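# Move wooden block from bench onto cart floor

## Task

Lift the wooden block from the bench and put it down lying flat on the cart's floor, at the end with the handle, next to the profiles. The drop flap must stay open, and anything already in place must still be in place at the finish. Finish with both grippers empty, released and away from the cart, with the robot touching nothing, upright and not tilted or fallen.

## Robot and tools

ROBOT. A Rainbow Robotics RB-Y1: a base with two driven wheels and two rear casters, a folding torso (leg), a pan/tilt head and two 7-joint arms, each ending in a parallel gripper. The base is 0.58 m wide and extends 0.10 m in front of the drive axle and 0.57 m behind it. Spinning in place sweeps a 0.58 m radius. A camera case on each wrist juts sideways and can collide with things. The bent leg can poke out past the base front.

FRAMES. All positions are in metres. Base frame: origin on the floor between the drive wheels, x forward, y left, z up. left_hand and right_hand report the point between a gripper's pads, 0.03 m short of the fingertips. The fingers point along that point's -z and close along its x. Printed hand positions can be a little wrong, more so at long reach or under load. base_odometry is in the frame where the base stood at the start. It counts wheel turns only, so slip looks like travel. Heading is in rad, positive to the left.

move. One action per call, plus optional "cameras" (list of head_camera, left_wrist_camera, right_wrist_camera or all) and "blocking" (default true, waits for rest; false returns in about 0.5 s while motion continues). Valid combinations: base and/or joints (optionally with min_time_s or contact_limits); target alone or with min_time_s; contact_limits alone. A call with no action just reports state and images.
- base: a velocity command, not a position. {"x_m_s", "turn_rad_s", "for_s"}: forward speed 0.005–0.4 m/s either sign (or 0), left turn rate 0.02–1.509 rad/s either sign (or 0), duration 0.1–5 s. Omitted velocities are 0; there is no sideways motion. Distance is roughly speed × for_s; acceleration 0.4 m/s² (turns 0.5 rad/s²), so it keeps rolling up to 1 s (turns 3.1 s) after for_s. If |x| + 0.27|turn| exceeds 0.4, both shrink together.
- joints: absolute targets keyed by joint name, rad (grippers in m, opening between pads 0–0.1). Ranges: torso_squat_rad 0–1.2, torso_shift_rad -0.3–0.6, torso_pitch_rad -0.2–1.4 (positive bows forward), torso_yaw_rad -1.5–1.5 (left positive; lift both arms outward 0.2 rad or more first); shoulder_pitch ±2.356 (negative swings forward/up); left_shoulder_roll 0–3.141, right_shoulder_roll -3.141–0 (away from body); shoulder_yaw ±2.094; elbow -2.617–0.01 (negative bends); forearm_roll ±3.141; wrist_pitch -1.57–1.919; hand_roll ±2.705; head_pan_rad ±0.523; head_tilt_rad -0.35–1.57 (positive looks down). Torso combined limits: squat+shift ≤ 1.52; squat−shift+pitch ≤ 1.57; shift+0.5pitch−0.4squat ≤ 0.7; shift+0.3pitch−0.5squat ≤ 0.39.
- target: an absolute hand pose for one arm: side "left"/"right", x, y, z in the base frame (-3 to 3), quat_wxyz in the format printed for the hands. It is solved once to joint angles, so the hand travels on an arc; break long moves into short steps. Refused while another move still runs.
- min_time_s 0.1–8: minimum duration of arm, head and torso motions.
- contact_limits: gripper current caps in mA, 200–672.5, persisting until changed; lower means softer grip.

RESULT LINES. "move" reads done or the worst status. Hand statuses: reached (within 10 mm and 2°), short (with the error), refused (with a reason). Joint words: done, off_target (stopped away from the goal, may still push), not_followed (collision check held the arm; cause line given), contact_stop (torso only), time_out, limit_stop_at_<name> (self-collision guard or built-in limit), torque_fault, limit_stop_at_motor_heat, stopped. A contact_stop or time_out halts that whole group (torso, or one arm). A refused or unplanned stop skips the rest of that reply's move/wait/finished_scene calls. on_its_own lists things the robot did unasked. Other readings: lidar_m has 12 distances in 30° sectors counter-clockwise from straight ahead, at 0.23 m height ("-" means none); wheel_motors_off 1 after a stalled wheel (2 s cutoff); motor_effort in percent (positive pushes forward; at rest under about 30); joint and external torques; raw wrist force/torque with offsets; motor temperatures.

OTHER TOOLS. wait {seconds 0–10, cameras}: lets time pass, returning early once moves settle. stop {cameras}: brakes everything still moving. zoom_image {camera, region [x0,y0,x1,y1] pixels, at most 504×504}: enlarges part of the latest image. read_manual {section "licences"}: licence text only. finished_scene {scene}: ends the scene; call nothing after it.

GRIPPING. Command an opening at least 0.005 m below the object's width; off_target or done then both mean holding. Each arm is rated 3 kg.

AVOID. Arms hitting or squeezing each other (including fingers and camera cases), closing a gripper on the other hand; contact torque reaching joint load limits (elbow 33.8, wrist joints 23.5, shoulder 65.8 N m), which freezes the robot 10 s; driving into furniture (the base does not stop and can tip the body on an edge); heavy loads far ahead of the wheels or abrupt stops while driving forward, which can tip the robot; dropping the block or releasing it while moving; hard pushes; overheating by holding stretched poses (fault at 80 °C).

Each tool is called after "Request:" as name(argument=value, ...), one argument or row to a line, values as JSON.

## Session

Request:
move(
)

Scene clock: 0.00 s.
Joint torques (N m): no reading
External joint torques (N m): no reading
Motor temperatures (°C): left_arm=[31 28 32 36 35 33 38] | right_arm=[34 31 32 30 36 36 34]
Wrist force (N): no reading
Wrist torque (N m): no reading
Wrist force, peak (N): no reading
base_odometry: x=+0.000 y=+0.000 heading=+0.000
lidar_m: 0.65 0.68 1.56 4.82 1.63 1.14 1.08 1.13 1.47 3.50 0.97 0.70
base_status: not commanded
joint_positions: torso_squat_rad=+0.350 torso_shift_rad=+0.000 torso_pitch_rad=+0.000 torso_yaw_rad=+0.000 left_shoulder_pitch_rad=+0.049 left_shoulder_roll_rad=+0.015 left_shoulder_yaw_rad=+0.041 left_elbow_rad=-0.149 left_forearm_roll_rad=+0.010 left_wrist_pitch_rad=-0.019 left_hand_roll_rad=+0.045 left_gripper_m=+0.099 right_shoulder_pitch_rad=-0.033 right_shoulder_roll_rad=-0.038 right_shoulder_yaw_rad=+0.024 right_elbow_rad=-0.125 right_forearm_roll_rad=-0.047 right_wrist_pitch_rad=+0.032 right_hand_roll_rad=-0.022 right_gripper_m=+0.099 head_pan_rad=+0.000 head_tilt_rad=+0.400
joint_status: not commanded
wheel_motors_off: 0
motor_effort: left_wheel=+0 right_wheel=+0
chest: x=-0.2280 y=+0.0001 z=+1.2475 quat_wxyz=(+1.000, +0.000, +0.000, +0.000) (m; base frame)
left_hand: x=-0.1861 y=+0.2354 z=+0.5638 quat_wxyz=(+0.997, +0.009, -0.062, +0.055) (m; base frame)
right_hand: x=-0.1506 y=-0.2464 z=+0.5666 quat_wxyz=(+0.998, -0.015, -0.063, -0.016) (m; base frame)
pictures: head_camera, left_wrist_camera, right_wrist_camera

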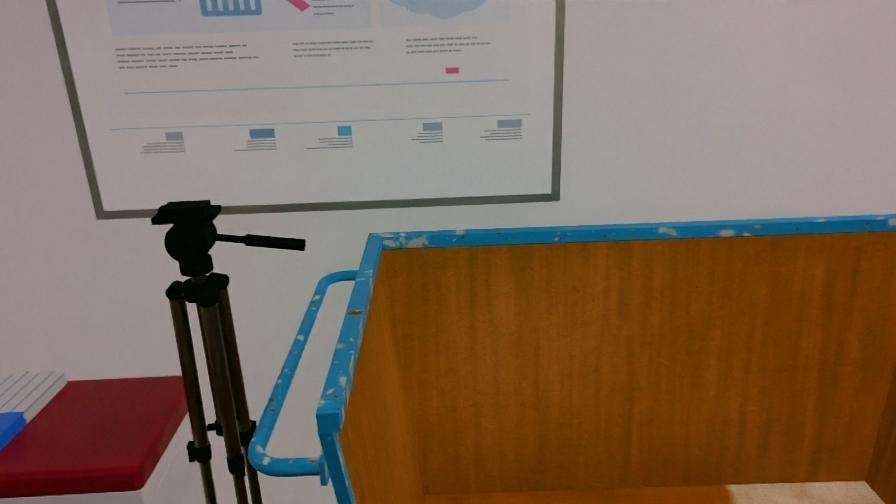

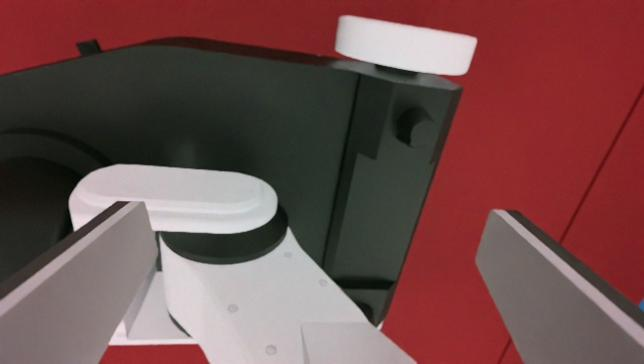

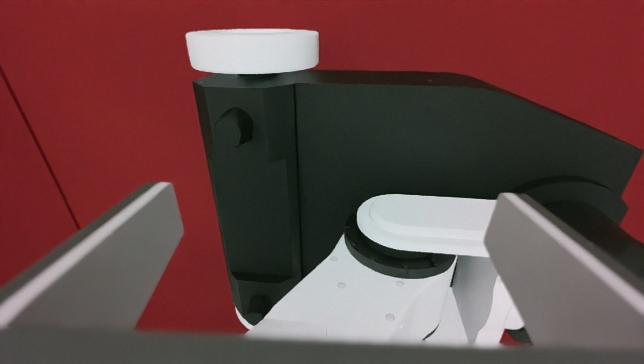

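Request:
move(
  joints={"head_tilt_rad":0.8,"head_pan_rad":-0.4},
  cameras=["head_camera"],
)

Request:
move(
  joints={"head_tilt_rad":0.8,"head_pan_rad":0.5},
  cameras=["head_camera"],
)

Scene clock: 2.63 s.
Joint torques (N m): left_arm=[-0.95 -0.01 0.68 0.23 -0.12 -0.49 -0.01] | right_arm=[-2.05 -0.76 -0.26 0.04 -0.02 -0.31 -0.11]
External joint torques (N m): left_arm=[-0.32 -0.67 0.64 0.21 -0.12 -0.14 0] | right_arm=[0.21 0.73 -0.21 0.35 -0.05 -0.02 -0.12]
Wrist force (N): left_arm=[0.0 1.6 -7.1] | right_arm=[-2.0 1.1 -4.8]
Wrist torque (N m): left_arm=[-0.35 0.10 0.11] | right_arm=[-0.09 -0.08 -0.07]
Wrist force, peak (N): left_arm=[-0.2 1.9 -8.4] | right_arm=[-2.1 1.2 -5.4]
move: done
base_odometry: x=+0.000 y=+0.000 heading=+0.000
lidar_m: 0.65 0.67 1.56 4.83 1.62 1.13 1.08 1.11 1.48 3.51 0.98 0.69
base_status: not commanded
joint_positions: torso_squat_rad=+0.350 torso_shift_rad=+0.000 torso_pitch_rad=+0.000 torso_yaw_rad=+0.000 left_shoulder_pitch_rad=+0.049 left_shoulder_roll_rad=+0.015 left_shoulder_yaw_rad=+0.041 left_elbow_rad=-0.149 left_forearm_roll_rad=+0.010 left_wrist_pitch_rad=-0.019 left_hand_roll_rad=+0.045 left_gripper_m=+0.099 right_shoulder_pitch_rad=-0.033 right_shoulder_roll_rad=-0.038 right_shoulder_yaw_rad=+0.024 right_elbow_rad=-0.125 right_forearm_roll_rad=-0.047 right_wrist_pitch_rad=+0.032 right_hand_roll_rad=-0.022 right_gripper_m=+0.099 head_pan_rad=-0.400 head_tilt_rad=+0.800
joint_status: all done
wheel_motors_off: 0
motor_effort: left_wheel=+0(1) right_wheel=-2(2)
chest: x=-0.2280 y=+0.0001 z=+1.2475 quat_wxyz=(+1.000, +0.000, +0.000, +0.000) (m; base frame)
left_hand: x=-0.1861 y=+0.2354 z=+0.5638 quat_wxyz=(+0.997, +0.009, -0.062, +0.055) (m; base frame)
right_hand: x=-0.1506 y=-0.2464 z=+0.5666 quat_wxyz=(+0.998, -0.015, -0.063, -0.016) (m; base frame)
pictures: head_camera
camera_calibration:
head_camera: T_world_to_cam=[[-0.393307, -0.918878, -0.0312009, -0.0367267], [-0.612826, 0.287304, -0.736139, 0.990923], [0.685386, -0.270408, -0.67611, 1.06505], [0, 0, 0, 1]] pos_world=[-0.137155, -0.0304439, 1.4484]

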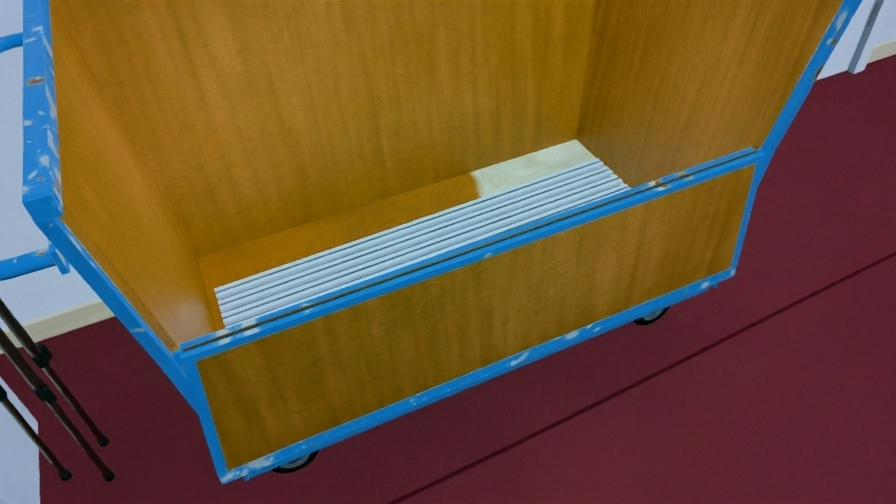

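Scene clock: 3.90 s.
Joint torques (N m): left_arm=[-1.01 -0.16 0.87 0.05 0 -0.64 -0.02] | right_arm=[-2.04 -0.85 -0.53 0.05 -0.19 -0.28 -0.06]
External joint torques (N m): left_arm=[-0.38 -0.82 0.83 0.04 -0.01 -0.29 -0.01] | right_arm=[0.22 0.64 -0.48 0.36 -0.23 0.01 -0.06]
Wrist force (N): left_arm=[0.5 1.1 -7.9] | right_arm=[-1.7 0.7 -5.2]
Wrist torque (N m): left_arm=[-0.28 0.21 0.09] | right_arm=[-0.03 -0.03 -0.10]
Wrist force, peak (N): left_arm=[0.0 1.7 -8.5] | right_arm=[-1.6 1.5 -5.6]
move: done
base_odometry: x=+0.000 y=+0.000 heading=+0.000
lidar_m: 0.65 0.67 1.55 4.85 1.62 1.14 1.08 1.13 1.48 3.51 1.00 0.69
base_status: not commanded
joint_positions: torso_squat_rad=+0.350 torso_shift_rad=+0.000 torso_pitch_rad=+0.000 torso_yaw_rad=+0.000 left_shoulder_pitch_rad=+0.049 left_shoulder_roll_rad=+0.015 left_shoulder_yaw_rad=+0.041 left_elbow_rad=-0.149 left_forearm_roll_rad=+0.010 left_wrist_pitch_rad=-0.019 left_hand_roll_rad=+0.045 left_gripper_m=+0.099 right_shoulder_pitch_rad=-0.033 right_shoulder_roll_rad=-0.038 right_shoulder_yaw_rad=+0.024 right_elbow_rad=-0.125 right_forearm_roll_rad=-0.047 right_wrist_pitch_rad=+0.032 right_hand_roll_rad=-0.022 right_gripper_m=+0.099 head_pan_rad=+0.500 head_tilt_rad=+0.800
joint_status: all done
wheel_motors_off: 0
motor_effort: left_wheel=+1(1) right_wheel=-2(2)
chest: x=-0.2280 y=+0.0001 z=+1.2475 quat_wxyz=(+1.000, +0.000, +0.000, +0.000) (m; base frame)
left_hand: x=-0.1861 y=+0.2354 z=+0.5638 quat_wxyz=(+0.997, +0.009, -0.062, +0.055) (m; base frame)
right_hand: x=-0.1506 y=-0.2464 z=+0.5666 quat_wxyz=(+0.998, -0.015, -0.063, -0.016) (m; base frame)
pictures: head_camera
camera_calibration:
head_camera: T_world_to_cam=[[0.475248, -0.8793, -0.0311603, 0.14215], [-0.606086, -0.301497, -0.736043, 0.992227], [0.637808, 0.368689, -0.676217, 1.05536], [0, 0, 0, 1]] pos_world=[-0.1393, 0.0350451, 1.44841]

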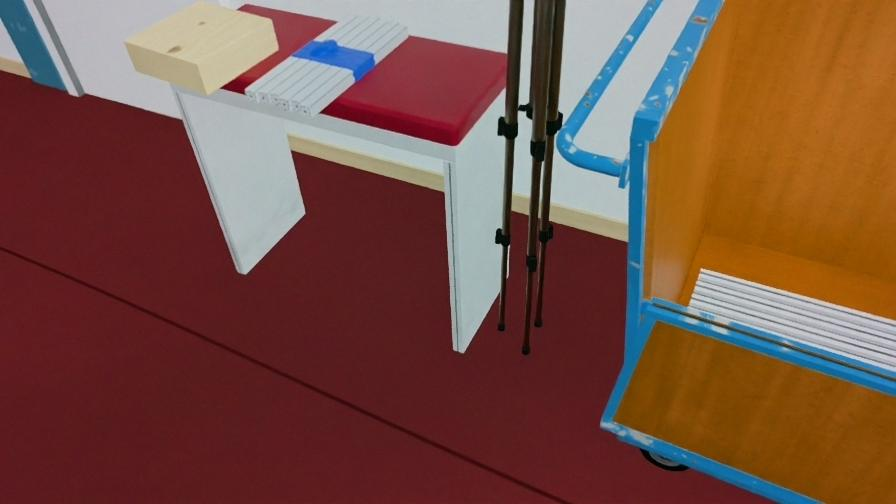

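Request:
zoom_image(
  camera="head_camera",
  region=[110, 0, 420, 150],
)

Request:
move(
  joints={"head_tilt_rad":0.6,"head_pan_rad":-0.3},
  cameras=["head_camera"],
)

Request:
zoom_image(
  camera="head_camera",
  region=[150, 260, 650, 504],
)

Scaled by 1.626 from the camera's 896x504 image, which has a finer 1280x720 frame.

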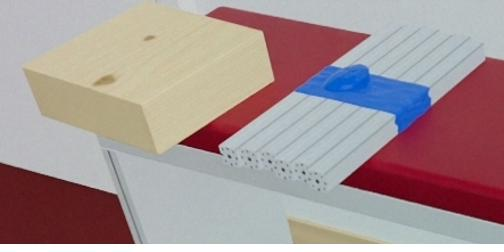

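Scene clock: 14.97 s.
Joint torques (N m): left_arm=[-0.68 -0.38 0.81 0 0.03 -0.65 -0.08] | right_arm=[-2.2 -0.91 -0.61 0.04 -0.09 -0.21 -0.05]
External joint torques (N m): left_arm=[-0.06 -1.04 0.77 -0.01 0.03 -0.3 -0.07] | right_arm=[0.06 0.58 -0.56 0.35 -0.13 0.08 -0.06]
Wrist force (N): left_arm=[-0.4 1.4 -7.8] | right_arm=[-0.8 1.1 -4.7]
Wrist torque (N m): left_arm=[-0.34 0.07 0.10] | right_arm=[-0.09 0.03 -0.08]
Wrist force, peak (N): left_arm=[0.3 1.8 -8.5] | right_arm=[-2.0 1.0 -5.6]
move: done
base_odometry: x=+0.000 y=+0.000 heading=+0.000
lidar_m: 0.66 0.68 1.56 4.83 1.62 1.13 1.06 1.13 1.48 3.52 0.99 0.70
base_status: not commanded
joint_positions: torso_squat_rad=+0.350 torso_shift_rad=+0.000 torso_pitch_rad=+0.000 torso_yaw_rad=+0.000 left_shoulder_pitch_rad=+0.049 left_shoulder_roll_rad=+0.015 left_shoulder_yaw_rad=+0.041 left_elbow_rad=-0.149 left_forearm_roll_rad=+0.010 left_wrist_pitch_rad=-0.019 left_hand_roll_rad=+0.045 left_gripper_m=+0.099 right_shoulder_pitch_rad=-0.033 right_shoulder_roll_rad=-0.038 right_shoulder_yaw_rad=+0.024 right_elbow_rad=-0.125 right_forearm_roll_rad=-0.047 right_wrist_pitch_rad=+0.032 right_hand_roll_rad=-0.022 right_gripper_m=+0.099 head_pan_rad=-0.300 head_tilt_rad=+0.600
joint_status: all done
wheel_motors_off: 0
motor_effort: left_wheel=+0(1) right_wheel=+1(3)
chest: x=-0.2280 y=+0.0001 z=+1.2475 quat_wxyz=(+1.000, +0.000, +0.000, +0.000) (m; base frame)
left_hand: x=-0.1861 y=+0.2354 z=+0.5638 quat_wxyz=(+0.997, +0.009, -0.062, +0.055) (m; base frame)
right_hand: x=-0.1506 y=-0.2464 z=+0.5666 quat_wxyz=(+0.998, -0.015, -0.063, -0.016) (m; base frame)
pictures: head_camera
camera_calibration:
head_camera: T_world_to_cam=[[-0.293587, -0.955415, -0.0314513, -0.0157858], [-0.485854, 0.17747, -0.855833, 1.19037], [0.823258, -0.23598, -0.516295, 0.862078], [0, 0, 0, 1]] pos_world=[-0.136003, -0.0229025, 1.46335]

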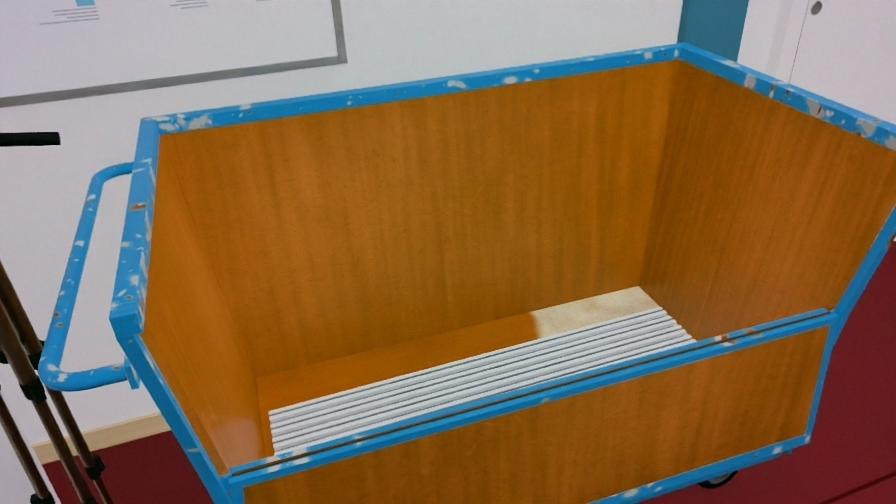

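Scaled by 1.008 from the camera's 896x504 image, which has a finer 1280x720 frame.

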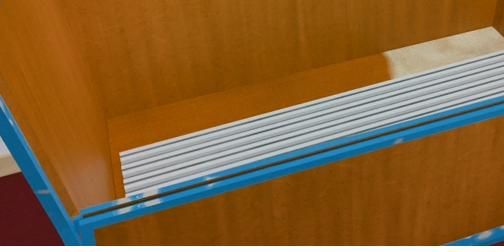

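Request:
move(
  base={"x_m_s":0.25,"for_s":1.4},
  joints={"torso_squat_rad":0.05,"torso_pitch_rad":0.3,"head_pan_rad":0.0,"head_tilt_rad":0.65},
  cameras=["head_camera"],
)

Request:
zoom_image(
  camera="head_camera",
  region=[200, 0, 704, 504],
)

Scene clock: 23.23 s.
Joint torques (N m): left_arm=[7.13 -0.12 1.01 3.31 -0.13 0.02 0.02] | right_arm=[6.41 -0.46 -0.56 3.48 -0.11 0.36 -0.08]
External joint torques (N m): left_arm=[-0.41 -0.89 0.9 0.1 -0.14 -0.22 0.01] | right_arm=[0.59 0.89 -0.4 0.77 -0.08 0.08 -0.07]
Wrist force (N): left_arm=[2.1 0.7 -7.6] | right_arm=[0.4 0.7 -4.9]
Wrist torque (N m): left_arm=[-0.23 0.30 0.05] | right_arm=[-0.07 0.10 -0.09]
Wrist force, peak (N): left_arm=[3.3 0.7 -8.0] | right_arm=[-2.3 1.5 -5.3]
move: done
base_odometry: x=+0.350 y=+0.000 heading=+0.000
lidar_m: 0.30 0.32 0.76 3.69 2.15 1.51 1.42 1.48 1.94 4.64 0.46 0.32
base_status: done (sent for 1.4 of 1.4 s)
joint_positions: torso_squat_rad=+0.050 torso_shift_rad=+0.000 torso_pitch_rad=+0.300 torso_yaw_rad=+0.000 left_shoulder_pitch_rad=+0.049 left_shoulder_roll_rad=+0.015 left_shoulder_yaw_rad=+0.041 left_elbow_rad=-0.149 left_forearm_roll_rad=+0.010 left_wrist_pitch_rad=-0.019 left_hand_roll_rad=+0.045 left_gripper_m=+0.099 right_shoulder_pitch_rad=-0.033 right_shoulder_roll_rad=-0.038 right_shoulder_yaw_rad=+0.024 right_elbow_rad=-0.125 right_forearm_roll_rad=-0.047 right_wrist_pitch_rad=+0.032 right_hand_roll_rad=-0.022 right_gripper_m=+0.099 head_pan_rad=+0.000 head_tilt_rad=+0.650
joint_status: all done
wheel_motors_off: 0
motor_effort: left_wheel=+0(55) right_wheel=-3(28)
chest: x=-0.1364 y=+0.0001 z=+1.2752 quat_wxyz=(+0.989, +0.000, +0.150, +0.000) (m; base frame)
left_hand: x=-0.2985 y=+0.2354 z=+0.6097 quat_wxyz=(+0.995, +0.017, +0.088, +0.053) (m; base frame)
right_hand: x=-0.2637 y=-0.2464 z=+0.6019 quat_wxyz=(+0.996, -0.018, +0.087, -0.014) (m; base frame)
pictures: head_camera
camera_calibration:
head_camera: T_world_to_cam=[[-0.00904916, -0.999504, -0.0301592, 0.0427275], [-0.778904, 0.0259592, -0.626605, 0.922476], [0.627077, 0.0178209, -0.778753, 1.11726], [0, 0, 0, 1]] pos_world=[0.018296, -0.00115113, 1.44939]

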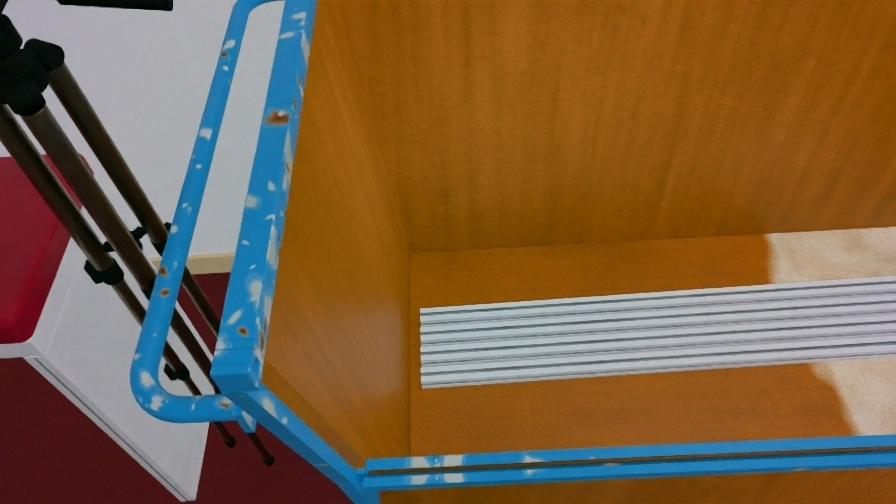

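Scaled by 1.000.

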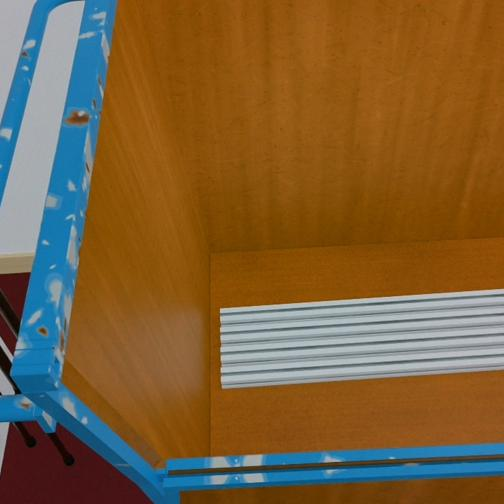

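Request:
move(
  base={"x_m_s":-0.3,"for_s":1.25},
  joints={"torso_squat_rad":0.35,"torso_pitch_rad":0.0,"head_pan_rad":0.0,"head_tilt_rad":0.65},
)

Request:
move(
  base={"turn_rad_s":0.8,"for_s":1.963},
)

Request:
move(
  base={"x_m_s":0.4,"for_s":3.75},
)

Request:
move(
  base={"turn_rad_s":-0.8,"for_s":1.963},
  cameras=["head_camera"],
)

Scene clock: 36.07 s.
Joint torques (N m): left_arm=[-1.04 -0.08 0.63 -0.02 -0.18 -0.5 -0.02] | right_arm=[-1.92 -0.8 -0.52 0.1 -0.07 -0.13 0.03]
External joint torques (N m): left_arm=[-0.4 -0.74 0.59 -0.03 -0.18 -0.14 -0.01] | right_arm=[0.34 0.69 -0.47 0.41 -0.1 0.16 0.03]
Wrist force (N): left_arm=[-0.2 1.1 -7.5] | right_arm=[-1.7 0.7 -5.6]
Wrist torque (N m): left_arm=[-0.29 0.09 0.06] | right_arm=[-0.03 -0.05 -0.07]
Wrist force, peak (N): left_arm=[-0.5 1.1 -8.7] | right_arm=[-1.7 0.7 -5.6]
move: done
base_odometry: x=-0.030 y=+0.000 heading=+0.002
lidar_m: 0.69 1.05 1.57 4.97 1.58 1.10 1.05 1.09 1.44 3.44 1.01 0.71
base_status: done (sent for 1.27 of 1.27 s)
joint_positions: torso_squat_rad=+0.350 torso_shift_rad=+0.000 torso_pitch_rad=+0.000 torso_yaw_rad=+0.000 left_shoulder_pitch_rad=+0.049 left_shoulder_roll_rad=+0.015 left_shoulder_yaw_rad=+0.041 left_elbow_rad=-0.149 left_forearm_roll_rad=+0.010 left_wrist_pitch_rad=-0.019 left_hand_roll_rad=+0.045 left_gripper_m=+0.099 right_shoulder_pitch_rad=-0.033 right_shoulder_roll_rad=-0.038 right_shoulder_yaw_rad=+0.024 right_elbow_rad=-0.125 right_forearm_roll_rad=-0.047 right_wrist_pitch_rad=+0.032 right_hand_roll_rad=-0.022 right_gripper_m=+0.099 head_pan_rad=+0.000 head_tilt_rad=+0.650
joint_status: all done
wheel_motors_off: 0
motor_effort: left_wheel=+25(44) right_wheel=-26(37)
chest: x=-0.2281 y=+0.0001 z=+1.2475 quat_wxyz=(+1.000, +0.000, +0.000, +0.000) (m; base frame)
left_hand: x=-0.1861 y=+0.2354 z=+0.5638 quat_wxyz=(+0.997, +0.009, -0.062, +0.055) (m; base frame)
right_hand: x=-0.1505 y=-0.2464 z=+0.5666 quat_wxyz=(+0.998, -0.015, -0.063, -0.016) (m; base frame)
pictures: none

Scene clock: 40.00 s.
Joint torques (N m): left_arm=[-0.75 0.01 0.79 0.01 -0.12 -0.56 -0.05] | right_arm=[-2.29 -0.76 -0.63 -0.08 -0.15 -0.18 -0.03]
External joint torques (N m): left_arm=[-0.12 -0.66 0.75 -0.01 -0.12 -0.21 -0.04] | right_arm=[-0.03 0.72 -0.58 0.23 -0.18 0.12 -0.03]
Wrist force (N): left_arm=[0.5 0.3 -7.5] | right_arm=[-1.5 1.2 -4.9]
Wrist torque (N m): left_arm=[-0.21 0.18 0.05] | right_arm=[-0.12 0.01 -0.09]
Wrist force, peak (N): left_arm=[-0.4 1.0 -8.3] | right_arm=[-2.3 1.5 -5.4]
move: done
base_odometry: x=-0.030 y=+0.000 heading=+1.575
lidar_m: 4.88 1.56 1.09 1.04 1.07 1.43 3.54 1.04 0.74 0.70 1.04 1.58
base_status: done (sent for 1.97 of 1.97 s)
joint_positions: torso_squat_rad=+0.350 torso_shift_rad=+0.000 torso_pitch_rad=+0.000 torso_yaw_rad=+0.000 left_shoulder_pitch_rad=+0.049 left_shoulder_roll_rad=+0.015 left_shoulder_yaw_rad=+0.041 left_elbow_rad=-0.149 left_forearm_roll_rad=+0.010 left_wrist_pitch_rad=-0.019 left_hand_roll_rad=+0.045 left_gripper_m=+0.099 right_shoulder_pitch_rad=-0.033 right_shoulder_roll_rad=-0.038 right_shoulder_yaw_rad=+0.024 right_elbow_rad=-0.125 right_forearm_roll_rad=-0.047 right_wrist_pitch_rad=+0.032 right_hand_roll_rad=-0.022 right_gripper_m=+0.099 head_pan_rad=+0.000 head_tilt_rad=+0.650
joint_status: not commanded
wheel_motors_off: 0
motor_effort: left_wheel=+8(46) right_wheel=+19(56)
chest: x=-0.2281 y=+0.0001 z=+1.2475 quat_wxyz=(+1.000, +0.000, +0.000, +0.000) (m; base frame)
left_hand: x=-0.1861 y=+0.2354 z=+0.5639 quat_wxyz=(+0.997, +0.009, -0.062, +0.055) (m; base frame)
right_hand: x=-0.1505 y=-0.2464 z=+0.5666 quat_wxyz=(+0.998, -0.015, -0.063, -0.016) (m; base frame)
pictures: none

Scene clock: 45.10 s.
Joint torques (N m): left_arm=[-0.42 -0.2 0.58 0.14 0 -0.48 -0.09] | right_arm=[-1.99 -0.87 -0.91 0.05 -0.16 -0.26 -0.03]
External joint torques (N m): left_arm=[0.2 -0.87 0.54 0.12 0 -0.13 -0.09] | right_arm=[0.26 0.62 -0.86 0.36 -0.2 0.03 -0.03]
Wrist force (N): left_arm=[-0.1 1.3 -7.2] | right_arm=[-1.6 1.1 -4.6]
Wrist torque (N m): left_arm=[-0.34 0.12 0.07] | right_arm=[-0.12 -0.04 -0.08]
Wrist force, peak (N): left_arm=[0.4 2.0 -8.2] | right_arm=[-2.2 1.1 -5.4]
move: done
base_odometry: x=-0.038 y=+1.507 heading=+1.576
lidar_m: 4.10 1.65 1.16 1.10 1.14 1.52 3.76 1.27 1.27 0.87 1.48 1.96
base_status: done (sent for 3.77 of 3.77 s)
joint_positions: torso_squat_rad=+0.350 torso_shift_rad=+0.000 torso_pitch_rad=+0.000 torso_yaw_rad=+0.000 left_shoulder_pitch_rad=+0.049 left_shoulder_roll_rad=+0.015 left_shoulder_yaw_rad=+0.041 left_elbow_rad=-0.149 left_forearm_roll_rad=+0.010 left_wrist_pitch_rad=-0.019 left_hand_roll_rad=+0.045 left_gripper_m=+0.099 right_shoulder_pitch_rad=-0.033 right_shoulder_roll_rad=-0.038 right_shoulder_yaw_rad=+0.024 right_elbow_rad=-0.125 right_forearm_roll_rad=-0.047 right_wrist_pitch_rad=+0.032 right_hand_roll_rad=-0.022 right_gripper_m=+0.099 head_pan_rad=+0.000 head_tilt_rad=+0.650
joint_status: not commanded
wheel_motors_off: 0
motor_effort: left_wheel=+17(47) right_wheel=-15(51)
chest: x=-0.2280 y=+0.0001 z=+1.2475 quat_wxyz=(+1.000, +0.000, +0.000, +0.000) (m; base frame)
left_hand: x=-0.1861 y=+0.2354 z=+0.5639 quat_wxyz=(+0.997, +0.009, -0.062, +0.055) (m; base frame)
right_hand: x=-0.1505 y=-0.2464 z=+0.5666 quat_wxyz=(+0.998, -0.015, -0.062, -0.016) (m; base frame)
pictures: none

Scene clock: 49.00 s.
Joint torques (N m): left_arm=[-1.01 -0.21 0.85 0.13 0.03 -0.59 -0.05] | right_arm=[-2.17 -0.58 -0.61 0.24 -0.15 -0.25 -0.06]
External joint torques (N m): left_arm=[-0.38 -0.87 0.8 0.12 0.02 -0.24 -0.05] | right_arm=[0.09 0.91 -0.56 0.55 -0.19 0.04 -0.06]
Wrist force (N): left_arm=[0.1 1.5 -7.8] | right_arm=[-1.9 0.5 -4.9]
Wrist torque (N m): left_arm=[-0.30 0.12 0.10] | right_arm=[-0.03 -0.09 -0.09]
Wrist force, peak (N): left_arm=[0.0 1.9 -8.4] | right_arm=[-2.2 1.2 -5.5]
move: done
base_odometry: x=-0.038 y=+1.506 heading=+0.004
lidar_m: 0.86 1.49 1.94 4.12 1.67 1.16 1.11 1.14 1.52 3.62 1.28 1.24
base_status: done (sent for 1.97 of 1.97 s)
joint_positions: torso_squat_rad=+0.350 torso_shift_rad=+0.000 torso_pitch_rad=+0.000 torso_yaw_rad=+0.000 left_shoulder_pitch_rad=+0.049 left_shoulder_roll_rad=+0.015 left_shoulder_yaw_rad=+0.041 left_elbow_rad=-0.149 left_forearm_roll_rad=+0.010 left_wrist_pitch_rad=-0.019 left_hand_roll_rad=+0.045 left_gripper_m=+0.099 right_shoulder_pitch_rad=-0.033 right_shoulder_roll_rad=-0.038 right_shoulder_yaw_rad=+0.024 right_elbow_rad=-0.125 right_forearm_roll_rad=-0.047 right_wrist_pitch_rad=+0.032 right_hand_roll_rad=-0.022 right_gripper_m=+0.099 head_pan_rad=+0.000 head_tilt_rad=+0.650
joint_status: not commanded
wheel_motors_off: 0
motor_effort: left_wheel=+22(45) right_wheel=+4(50)
chest: x=-0.2280 y=+0.0001 z=+1.2475 quat_wxyz=(+1.000, +0.000, +0.000, +0.000) (m; base frame)
left_hand: x=-0.1861 y=+0.2354 z=+0.5639 quat_wxyz=(+0.997, +0.009, -0.062, +0.055) (m; base frame)
right_hand: x=-0.1505 y=-0.2464 z=+0.5666 quat_wxyz=(+0.998, -0.015, -0.063, -0.016) (m; base frame)
pictures: head_camera
camera_calibration:
head_camera: T_world_to_cam=[[0.000212016, -0.999502, -0.0315697, 0.0448578], [-0.558803, 0.0260623, -0.828891, 1.13634], [0.8293, 0.017817, -0.558519, 0.924437], [0, 0, 0, 1]] pos_world=[-0.131656, -0.00125081, 1.45963]

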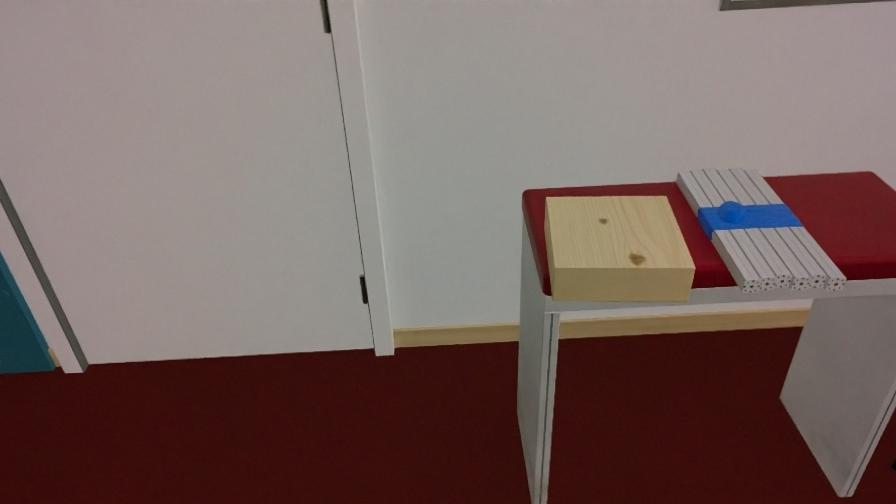

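Request:
move(
  base={"x_m_s":0.25,"for_s":1.8},
  joints={"torso_squat_rad":0.8,"torso_pitch_rad":0.6,"head_tilt_rad":0.5,"head_pan_rad":-0.3,"right_elbow_rad":-1.8,"right_shoulder_pitch_rad":0.6,"right_gripper_m":0.09},
  cameras=["head_camera","right_wrist_camera"],
)

Scene clock: 66.47 s.
Joint torques (N m): left_arm=[13.61 -0.26 1.27 6.41 -0.07 0.59 -0.04] | right_arm=[12.63 -2.38 -2.93 -5.02 0.01 -1.08 0.02]
External joint torques (N m): left_arm=[-1.43 -1.07 1.09 0.3 -0.07 -0.23 -0.06] | right_arm=[1.68 0.59 -0.8 -0.08 -0.13 0.04 -0.01]
Wrist force (N): left_arm=[3.7 0.3 -7.2] | right_arm=[-4.8 1.8 -4.0]
Wrist torque (N m): left_arm=[-0.19 0.36 0.11] | right_arm=[-0.19 -0.27 -0.10]
Wrist force, peak (N): left_arm=[2.9 1.1 -8.1] | right_arm=[-4.8 1.4 -4.4]
move: done
base_odometry: x=+0.412 y=+1.508 heading=+0.003
lidar_m: 0.49 0.99 1.35 3.32 2.35 1.65 1.55 1.61 2.12 1.36 0.98 0.41
base_status: done (sent for 1.8 of 1.8 s)
joint_positions: torso_squat_rad=+0.800 torso_shift_rad=+0.000 torso_pitch_rad=+0.600 torso_yaw_rad=+0.000 left_shoulder_pitch_rad=+0.049 left_shoulder_roll_rad=+0.015 left_shoulder_yaw_rad=+0.041 left_elbow_rad=-0.149 left_forearm_roll_rad=+0.010 left_wrist_pitch_rad=-0.019 left_hand_roll_rad=+0.045 left_gripper_m=+0.099 right_shoulder_pitch_rad=+0.600 right_shoulder_roll_rad=-0.038 right_shoulder_yaw_rad=+0.024 right_elbow_rad=-1.800 right_forearm_roll_rad=-0.047 right_wrist_pitch_rad=+0.032 right_hand_roll_rad=-0.022 right_gripper_m=+0.090 head_pan_rad=-0.300 head_tilt_rad=+0.500
joint_status: all done
wheel_motors_off: 0
motor_effort: left_wheel=-10(50) right_wheel=+9(47)
chest: x=-0.0532 y=+0.0001 z=+1.0236 quat_wxyz=(+0.955, +0.000, +0.296, +0.000) (m; base frame)
left_hand: x=-0.4047 y=+0.2354 z=+0.4357 quat_wxyz=(+0.970, +0.024, +0.236, +0.050) (m; base frame)
right_hand: x=+0.0027 y=-0.3027 z=+0.5440 quat_wxyz=(+0.951, -0.073, -0.297, -0.051) (m; base frame)
pictures: head_camera, right_wrist_camera
camera_calibration:
head_camera: T_world_to_cam=[[-0.257471, -0.956313, 0.138469, -0.143654], [-0.84163, 0.151538, -0.518359, 0.72689], [0.47473, -0.250002, -0.843878, 0.900735], [0, 0, 0, 1]] pos_world=[0.147179, -0.0223446, 1.15679]
right_wrist_camera: T_world_to_cam=[[-0.80727, 0.0211766, -0.589803, 0.328208], [-0.192747, 0.935098, 0.297389, 0.148829], [0.557821, 0.353756, -0.750794, 0.586133], [0, 0, 0, 1]] pos_world=[-0.0333187, -0.353468, 0.589383]

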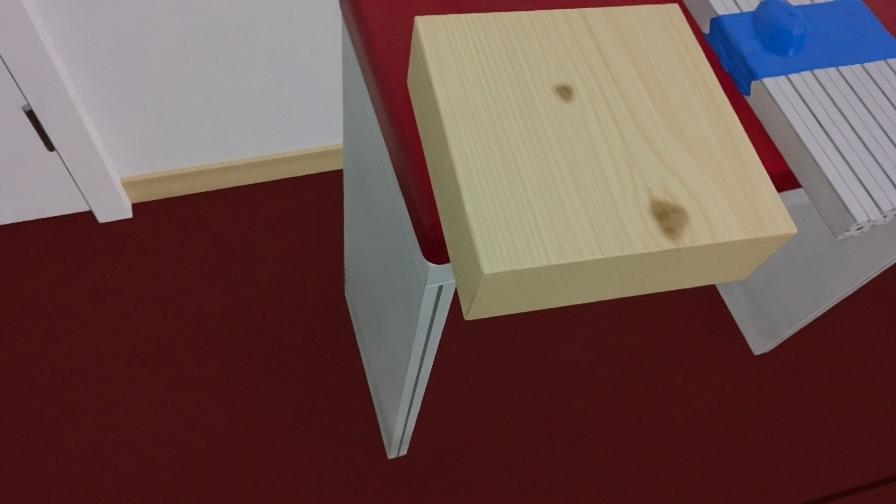

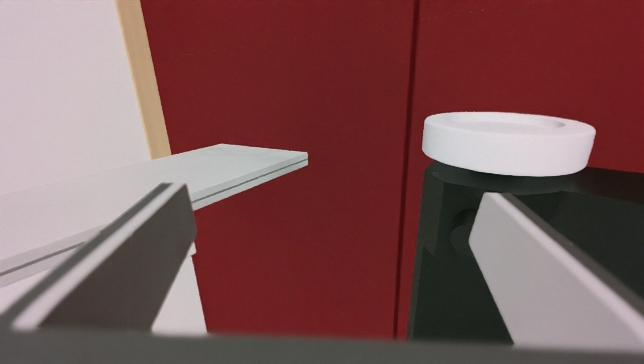

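Request:
move(
  target={"side":"right","x":0.22,"y":-0.285,"z":0.75,"quat_wxyz":[0.7071,0,-0.7071,0]},
  cameras=["head_camera","right_wrist_camera"],
)

Scene clock: 72.00 s.
Joint torques (N m): left_arm=[13.52 -0.28 0.81 6.33 -0.01 0.76 0.07] | right_arm=[7.21 -2.66 -4.03 -8.27 -0.11 -1.84 -0.12]
External joint torques (N m): left_arm=[-1.53 -1.09 0.63 0.22 -0.01 -0.06 0.05] | right_arm=[1.27 0.37 -1.59 -0.22 -0.21 0.07 -0.17]
Wrist force (N): left_arm=[3.6 1.1 -6.8] | right_arm=[-7.2 1.3 1.5]
Wrist torque (N m): left_arm=[-0.29 0.34 0.02] | right_arm=[-0.23 -0.39 0.05]
Wrist force, peak (N): left_arm=[4.1 0.6 -8.3] | right_arm=[-7.7 2.5 -3.0]
move: done
base_odometry: x=+0.412 y=+1.508 heading=+0.003
lidar_m: 0.51 0.99 1.35 3.30 2.34 1.64 1.54 1.62 2.12 1.36 0.97 0.42
base_status: not commanded
joint_positions: torso_squat_rad=+0.800 torso_shift_rad=+0.000 torso_pitch_rad=+0.600 torso_yaw_rad=+0.000 left_shoulder_pitch_rad=+0.049 left_shoulder_roll_rad=+0.015 left_shoulder_yaw_rad=+0.041 left_elbow_rad=-0.149 left_forearm_roll_rad=+0.010 left_wrist_pitch_rad=-0.019 left_hand_roll_rad=+0.045 left_gripper_m=+0.099 right_shoulder_pitch_rad=+0.361 right_shoulder_roll_rad=-0.175 right_shoulder_yaw_rad=+0.000 right_elbow_rad=-1.972 right_forearm_roll_rad=-0.104 right_wrist_pitch_rad=-0.547 right_hand_roll_rad=-0.100 right_gripper_m=+0.090 head_pan_rad=-0.300 head_tilt_rad=+0.500
joint_status: all done
wheel_motors_off: 0
motor_effort: left_wheel=-10(11) right_wheel=+9(14)
chest: x=-0.0532 y=+0.0001 z=+1.0236 quat_wxyz=(+0.955, +0.000, +0.296, +0.000) (m; base frame)
left_hand: x=-0.4048 y=+0.2354 z=+0.4357 quat_wxyz=(+0.970, +0.024, +0.236, +0.050) (m; base frame)
right_hand: x=+0.2200 y=-0.2848 z=+0.7501 quat_wxyz=(+0.707, +0.000, -0.707, +0.000) (m; base frame)
right_hand_status: reached (checked arc, planned for 0.7 s): 0 mm and 0.0 deg off.
pictures: head_camera, right_wrist_camera
camera_calibration:
head_camera: T_world_to_cam=[[-0.257448, -0.956337, 0.138347, -0.143531], [-0.841587, 0.15156, -0.518422, 0.727009], [0.474819, -0.249898, -0.843859, 0.900786], [0, 0, 0, 1]] pos_world=[0.147179, -0.0223448, 1.15689]
right_wrist_camera: T_world_to_cam=[[0.0268078, -0.0287137, -0.999228, 0.73428], [-0.506819, 0.861199, -0.0383445, 0.412666], [0.861636, 0.507455, 0.00853423, 0.0207598], [0, 0, 0, 1]] pos_world=[0.171575, -0.344839, 0.74936]

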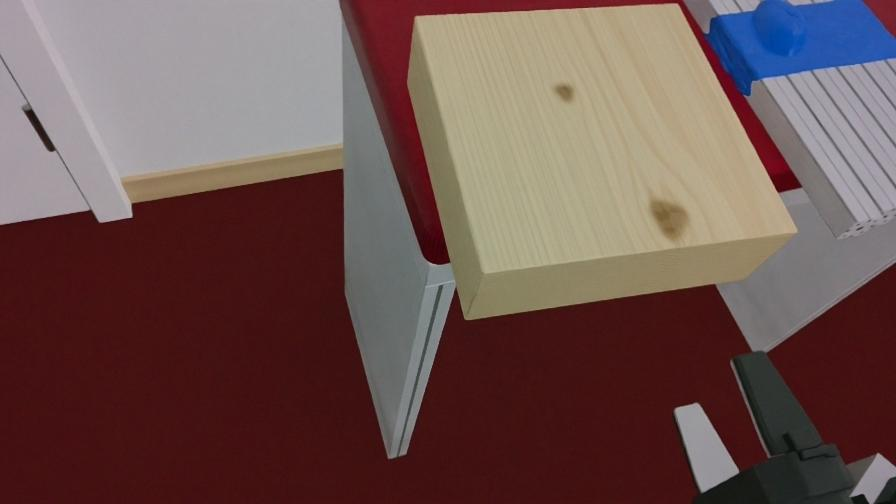

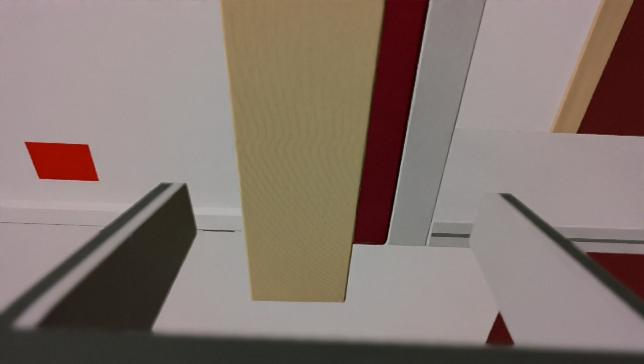

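Request:
move(
  target={"side":"right","x":0.29,"y":-0.285,"z":0.757,"quat_wxyz":[0.7071,0,-0.7071,0]},
  cameras=["head_camera","right_wrist_camera"],
)

Request:
zoom_image(
  camera="head_camera",
  region=[500, 150, 896, 504],
)

Scene clock: 77.63 s.
Joint torques (N m): left_arm=[13.52 0 1.06 6.51 -0.09 0.73 0.06] | right_arm=[3.17 -3.05 -4.09 -9.67 -0.27 -2.11 0.21]
External joint torques (N m): left_arm=[-1.53 -0.81 0.89 0.4 -0.09 -0.09 0.04] | right_arm=[0.58 0.17 -1.56 -0.68 -0.43 -0.22 0.16]
Wrist force (N): left_arm=[3.6 0.7 -7.0] | right_arm=[-7.2 0.5 0.5]
Wrist torque (N m): left_arm=[-0.25 0.32 0.10] | right_arm=[-0.15 -0.41 -0.15]
Wrist force, peak (N): left_arm=[4.4 0.7 -7.6] | right_arm=[-7.8 0.3 2.2]
move: done
base_odometry: x=+0.412 y=+1.508 heading=+0.003
lidar_m: 0.49 0.98 1.35 3.30 2.33 1.64 1.54 1.61 2.12 1.36 0.97 0.41
base_status: not commanded
joint_positions: torso_squat_rad=+0.800 torso_shift_rad=+0.000 torso_pitch_rad=+0.600 torso_yaw_rad=+0.000 left_shoulder_pitch_rad=+0.049 left_shoulder_roll_rad=+0.015 left_shoulder_yaw_rad=+0.041 left_elbow_rad=-0.149 left_forearm_roll_rad=+0.010 left_wrist_pitch_rad=-0.019 left_hand_roll_rad=+0.045 left_gripper_m=+0.099 right_shoulder_pitch_rad=+0.155 right_shoulder_roll_rad=-0.179 right_shoulder_yaw_rad=-0.054 right_elbow_rad=-1.973 right_forearm_roll_rad=-0.120 right_wrist_pitch_rad=-0.342 right_hand_roll_rad=-0.088 right_gripper_m=+0.090 head_pan_rad=-0.300 head_tilt_rad=+0.500
joint_status: all done
wheel_motors_off: 0
motor_effort: left_wheel=-9(10) right_wheel=+7(11)
chest: x=-0.0532 y=+0.0001 z=+1.0236 quat_wxyz=(+0.955, +0.000, +0.296, +0.000) (m; base frame)
left_hand: x=-0.4048 y=+0.2354 z=+0.4357 quat_wxyz=(+0.970, +0.024, +0.236, +0.050) (m; base frame)
right_hand: x=+0.2900 y=-0.2848 z=+0.7570 quat_wxyz=(+0.707, +0.000, -0.707, +0.000) (m; base frame)
right_hand_status: reached (checked arc, planned for 0.5 s): 0 mm and 0.0 deg off.
pictures: head_camera, right_wrist_camera
camera_calibration:
head_camera: T_world_to_cam=[[-0.257448, -0.956337, 0.138347, -0.143531], [-0.841587, 0.15156, -0.518422, 0.727009], [0.474819, -0.249898, -0.843859, 0.900786], [0, 0, 0, 1]] pos_world=[0.147179, -0.0223448, 1.15689]
right_wrist_camera: T_world_to_cam=[[0.0263096, -0.0286545, -0.999243, 0.739349], [-0.506767, 0.861243, -0.0380402, 0.448176], [0.861682, 0.507384, 0.00813782, -0.0393471], [0, 0, 0, 1]] pos_world=[0.241574, -0.344839, 0.756158]

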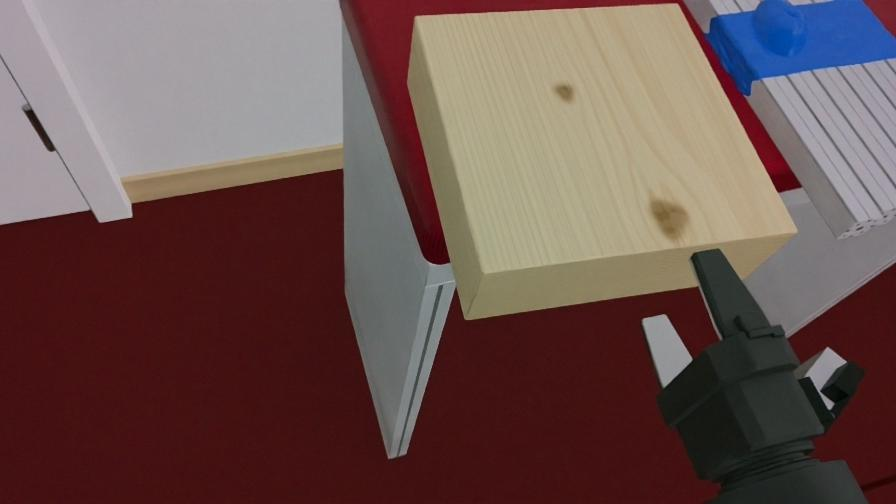

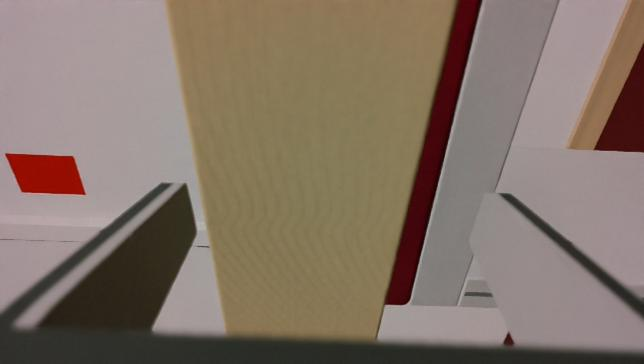

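Scaled by 1.273 from the camera's 896x504 image, which has a finer 1280x720 frame.

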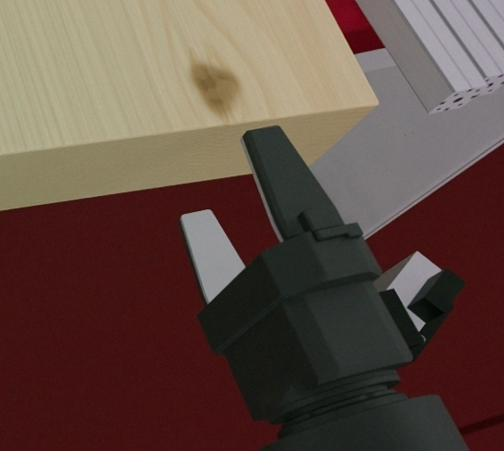

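Request:
move(
  target={"side":"right","x":0.338,"y":-0.268,"z":0.762,"quat_wxyz":[0.7071,0,-0.7071,0]},
  min_time_s=1.5,
  cameras=["head_camera","right_wrist_camera"],
)

Scene clock: 81.77 s.
Joint torques (N m): left_arm=[13.15 -0.03 0.82 6.44 -0.08 0.59 -0.06] | right_arm=[-1.49 -0.68 -4.35 -9.74 0.31 -1.84 0.27]
External joint torques (N m): left_arm=[-1.89 -0.84 0.64 0.33 -0.08 -0.23 -0.09] | right_arm=[-1.39 2.1 -2.36 -0.22 0.1 0.06 0.23]
Wrist force (N): left_arm=[4.3 0.6 -7.5] | right_arm=[-7.2 0.7 1.1]
Wrist torque (N m): left_arm=[-0.22 0.44 0.04] | right_arm=[-0.15 -0.41 -0.14]
Wrist force, peak (N): left_arm=[4.2 0.8 -7.9] | right_arm=[-10.5 0.0 6.8]
move: done
base_odometry: x=+0.412 y=+1.508 heading=+0.003
lidar_m: 0.49 0.98 1.36 3.32 2.33 1.65 1.55 1.62 2.12 1.35 0.98 0.41
base_status: not commanded
joint_positions: torso_squat_rad=+0.800 torso_shift_rad=+0.000 torso_pitch_rad=+0.600 torso_yaw_rad=+0.000 left_shoulder_pitch_rad=+0.049 left_shoulder_roll_rad=+0.015 left_shoulder_yaw_rad=+0.041 left_elbow_rad=-0.149 left_forearm_roll_rad=+0.010 left_wrist_pitch_rad=-0.019 left_hand_roll_rad=+0.045 left_gripper_m=+0.099 right_shoulder_pitch_rad=-0.001 right_shoulder_roll_rad=-0.141 right_shoulder_yaw_rad=-0.067 right_elbow_rad=-1.949 right_forearm_roll_rad=-0.109 right_wrist_pitch_rad=-0.215 right_hand_roll_rad=-0.047 right_gripper_m=+0.090 head_pan_rad=-0.300 head_tilt_rad=+0.500
joint_status: all done
wheel_motors_off: 0
motor_effort: left_wheel=-9(10) right_wheel=+10(13)
chest: x=-0.0533 y=+0.0001 z=+1.0236 quat_wxyz=(+0.955, +0.000, +0.296, +0.000) (m; base frame)
left_hand: x=-0.4048 y=+0.2354 z=+0.4357 quat_wxyz=(+0.970, +0.024, +0.236, +0.050) (m; base frame)
right_hand: x=+0.3376 y=-0.2678 z=+0.7621 quat_wxyz=(+0.707, +0.000, -0.707, +0.000) (m; base frame)
right_hand_status: reached (checked arc, planned for 1.5 s): 0 mm and 0.0 deg off.
pictures: head_camera, right_wrist_camera
camera_calibration:
head_camera: T_world_to_cam=[[-0.257503, -0.956311, 0.138422, -0.143635], [-0.841576, 0.151567, -0.518437, 0.72694], [0.474807, -0.249992, -0.843838, 0.900809], [0, 0, 0, 1]] pos_world=[0.147079, -0.0223445, 1.15689]
right_wrist_camera: T_world_to_cam=[[0.0257843, -0.0287218, -0.999255, 0.743916], [-0.507057, 0.861082, -0.0378341, 0.457727], [0.861527, 0.507654, 0.00763883, -0.0885171], [0, 0, 0, 1]] pos_world=[0.289172, -0.327838, 0.761356]

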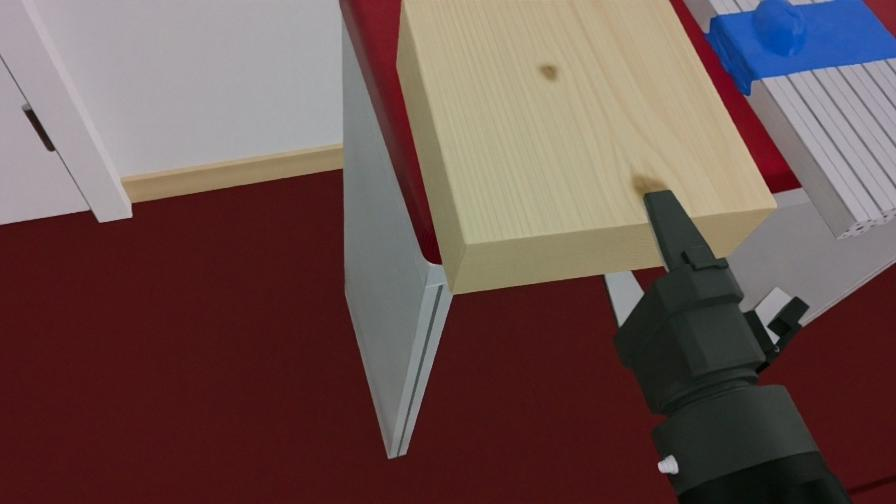

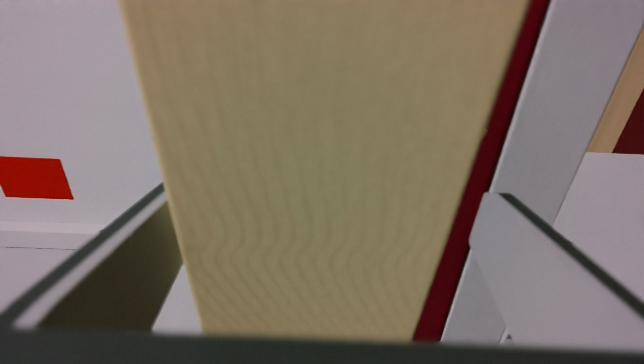

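Request:
move(
  joints={"right_gripper_m":0.05},
  cameras=["head_camera","right_wrist_camera"],
)

Scene clock: 84.43 s.
Joint torques (N m): left_arm=[13.51 -0.23 0.94 6.53 -0.12 0.56 0.04] | right_arm=[-0.57 -0.64 -2.57 -2.56 0.33 3.07 0.31]
External joint torques (N m): left_arm=[-1.51 -1.03 0.76 0.43 -0.12 -0.25 0.02] | right_arm=[-0.45 2.15 -0.58 6.96 0.11 4.97 0.26]
Wrist force (N): left_arm=[3.9 0.5 -7.4] | right_arm=[10.1 -1.0 18.6]
Wrist torque (N m): left_arm=[-0.19 0.36 0.03] | right_arm=[-0.07 -1.57 -0.44]
Wrist force, peak (N): left_arm=[4.2 0.7 -7.9] | right_arm=[13.5 -0.6 18.5]
move: off_target
base_odometry: x=+0.412 y=+1.508 heading=+0.003
lidar_m: 0.49 0.98 1.35 3.31 2.34 1.63 1.55 1.60 2.11 1.35 0.97 0.41
base_status: not commanded
joint_positions: torso_squat_rad=+0.800 torso_shift_rad=+0.000 torso_pitch_rad=+0.599 torso_yaw_rad=+0.000 left_shoulder_pitch_rad=+0.049 left_shoulder_roll_rad=+0.015 left_shoulder_yaw_rad=+0.041 left_elbow_rad=-0.149 left_forearm_roll_rad=+0.010 left_wrist_pitch_rad=-0.019 left_hand_roll_rad=+0.045 left_gripper_m=+0.099 right_shoulder_pitch_rad=-0.001 right_shoulder_roll_rad=-0.141 right_shoulder_yaw_rad=-0.067 right_elbow_rad=-1.951 right_forearm_roll_rad=-0.109 right_wrist_pitch_rad=-0.216 right_hand_roll_rad=-0.047 right_gripper_m=+0.074 head_pan_rad=-0.300 head_tilt_rad=+0.500
joint_status: right_gripper_m off_target (ended at +0.074, target +0.050)
wheel_motors_off: 0
motor_effort: left_wheel=-9(9) right_wheel=+13(16)
chest: x=-0.0536 y=+0.0001 z=+1.0237 quat_wxyz=(+0.955, +0.000, +0.295, +0.000) (m; base frame)
left_hand: x=-0.4047 y=+0.2354 z=+0.4356 quat_wxyz=(+0.970, +0.024, +0.235, +0.050) (m; base frame)
right_hand: x=+0.3377 y=-0.2678 z=+0.7637 quat_wxyz=(+0.706, +0.000, -0.708, +0.000) (m; base frame)
pictures: head_camera, right_wrist_camera
camera_calibration:
head_camera: T_world_to_cam=[[-0.257627, -0.956289, 0.138343, -0.143655], [-0.841194, 0.151528, -0.519069, 0.727379], [0.475417, -0.2501, -0.843462, 0.900639], [0, 0, 0, 1]] pos_world=[0.146679, -0.0223443, 1.15709]
right_wrist_camera: T_world_to_cam=[[0.0298286, -0.0289303, -0.999136, 0.744001], [-0.506911, 0.861066, -0.040066, 0.459494], [0.861482, 0.507669, 0.0110193, -0.0911858], [0, 0, 0, 1]] pos_world=[0.289285, -0.327839, 0.762773]

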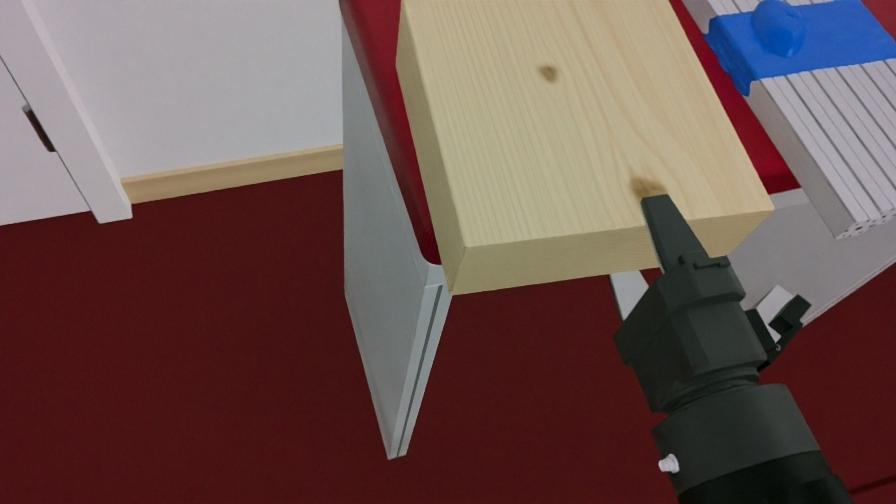

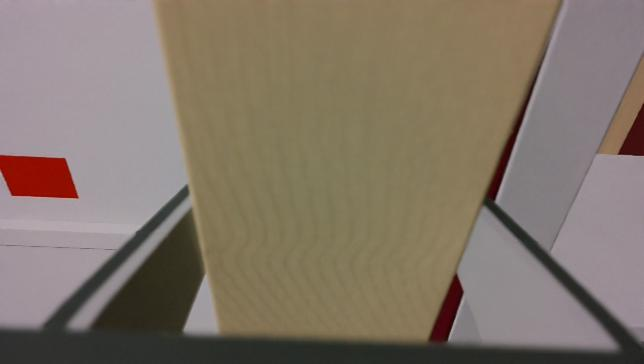

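Request:
move(
  target={"side":"right","x":0.27,"y":-0.268,"z":0.766,"quat_wxyz":[0.7071,0,-0.7071,0]},
  min_time_s=2,
  cameras=["head_camera","right_wrist_camera"],
)

Scene clock: 87.83 s.
Joint torques (N m): left_arm=[13.38 -0.38 0.84 6.41 -0.02 0.73 0.01] | right_arm=[1.95 -0.65 -0.88 -16.16 0.49 -5.53 -0.15]
External joint torques (N m): left_arm=[-1.67 -1.19 0.66 0.3 -0.01 -0.09 -0.02] | right_arm=[-1.58 1.82 1.12 -7.13 0.31 -3.63 -0.2]
Wrist force (N): left_arm=[4.3 0.4 -7.1] | right_arm=[-18.6 -0.5 -0.7]
Wrist torque (N m): left_arm=[-0.20 0.44 0.05] | right_arm=[-0.48 0.72 0.07]
Wrist force, peak (N): left_arm=[4.1 0.6 -8.0] | right_arm=[10.3 -0.7 18.8]
move: done
base_odometry: x=+0.412 y=+1.508 heading=+0.003
lidar_m: 0.50 0.99 1.34 3.31 2.34 1.64 1.55 1.60 2.12 1.34 0.98 0.42
base_status: not commanded
joint_positions: torso_squat_rad=+0.800 torso_shift_rad=+0.000 torso_pitch_rad=+0.600 torso_yaw_rad=+0.000 left_shoulder_pitch_rad=+0.049 left_shoulder_roll_rad=+0.015 left_shoulder_yaw_rad=+0.041 left_elbow_rad=-0.149 left_forearm_roll_rad=+0.010 left_wrist_pitch_rad=-0.019 left_hand_roll_rad=+0.045 left_gripper_m=+0.099 right_shoulder_pitch_rad=+0.236 right_shoulder_roll_rad=-0.139 right_shoulder_yaw_rad=-0.009 right_elbow_rad=-2.042 right_forearm_roll_rad=-0.102 right_wrist_pitch_rad=-0.350 right_hand_roll_rad=-0.057 right_gripper_m=+0.074 head_pan_rad=-0.300 head_tilt_rad=+0.500
joint_status: all done
wheel_motors_off: 0
motor_effort: left_wheel=-9(10) right_wheel=+8(15)
chest: x=-0.0532 y=+0.0001 z=+1.0235 quat_wxyz=(+0.955, +0.000, +0.296, +0.000) (m; base frame)
left_hand: x=-0.4048 y=+0.2354 z=+0.4358 quat_wxyz=(+0.970, +0.024, +0.236, +0.050) (m; base frame)
right_hand: x=+0.2706 y=-0.2684 z=+0.7646 quat_wxyz=(+0.708, +0.000, -0.706, +0.000) (m; base frame)
right_hand_status: reached (checked arc, planned for 2.0 s): 2 mm and 0.2 deg off.
pictures: head_camera, right_wrist_camera
camera_calibration:
head_camera: T_world_to_cam=[[-0.257426, -0.956337, 0.138388, -0.143567], [-0.841637, 0.151543, -0.518346, 0.726876], [0.474742, -0.249908, -0.8439, 0.90076], [0, 0, 0, 1]] pos_world=[0.147179, -0.0223448, 1.15679]
right_wrist_camera: T_world_to_cam=[[0.0223355, -0.029216, -0.999324, 0.74897], [-0.506311, 0.861578, -0.0365053, 0.423267], [0.862061, 0.506784, 0.0044514, -0.0285171], [0, 0, 0, 1]] pos_world=[0.22216, -0.328344, 0.764041]

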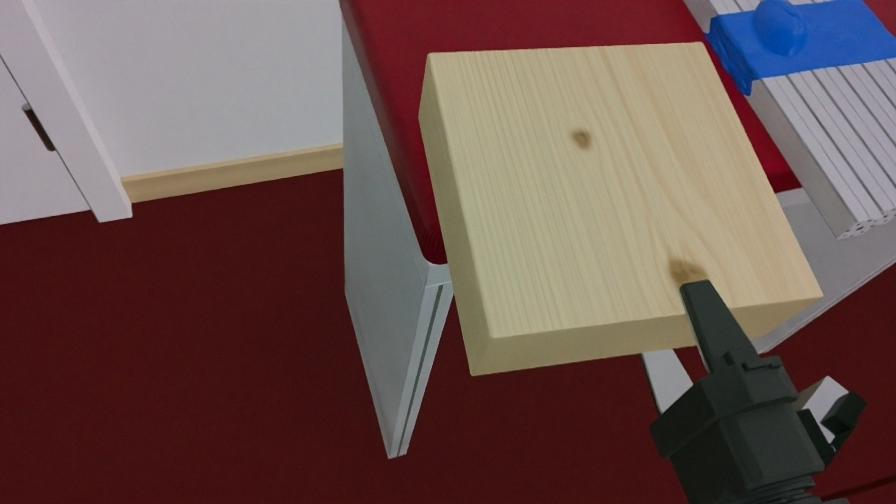

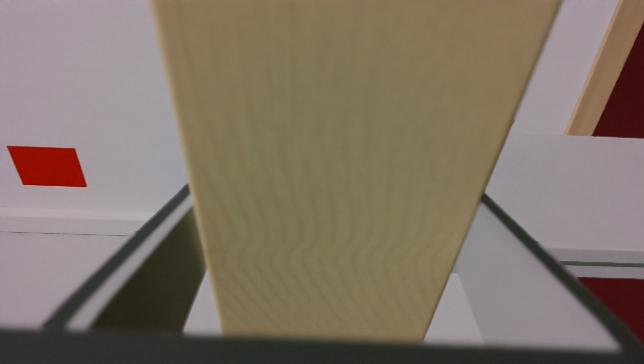

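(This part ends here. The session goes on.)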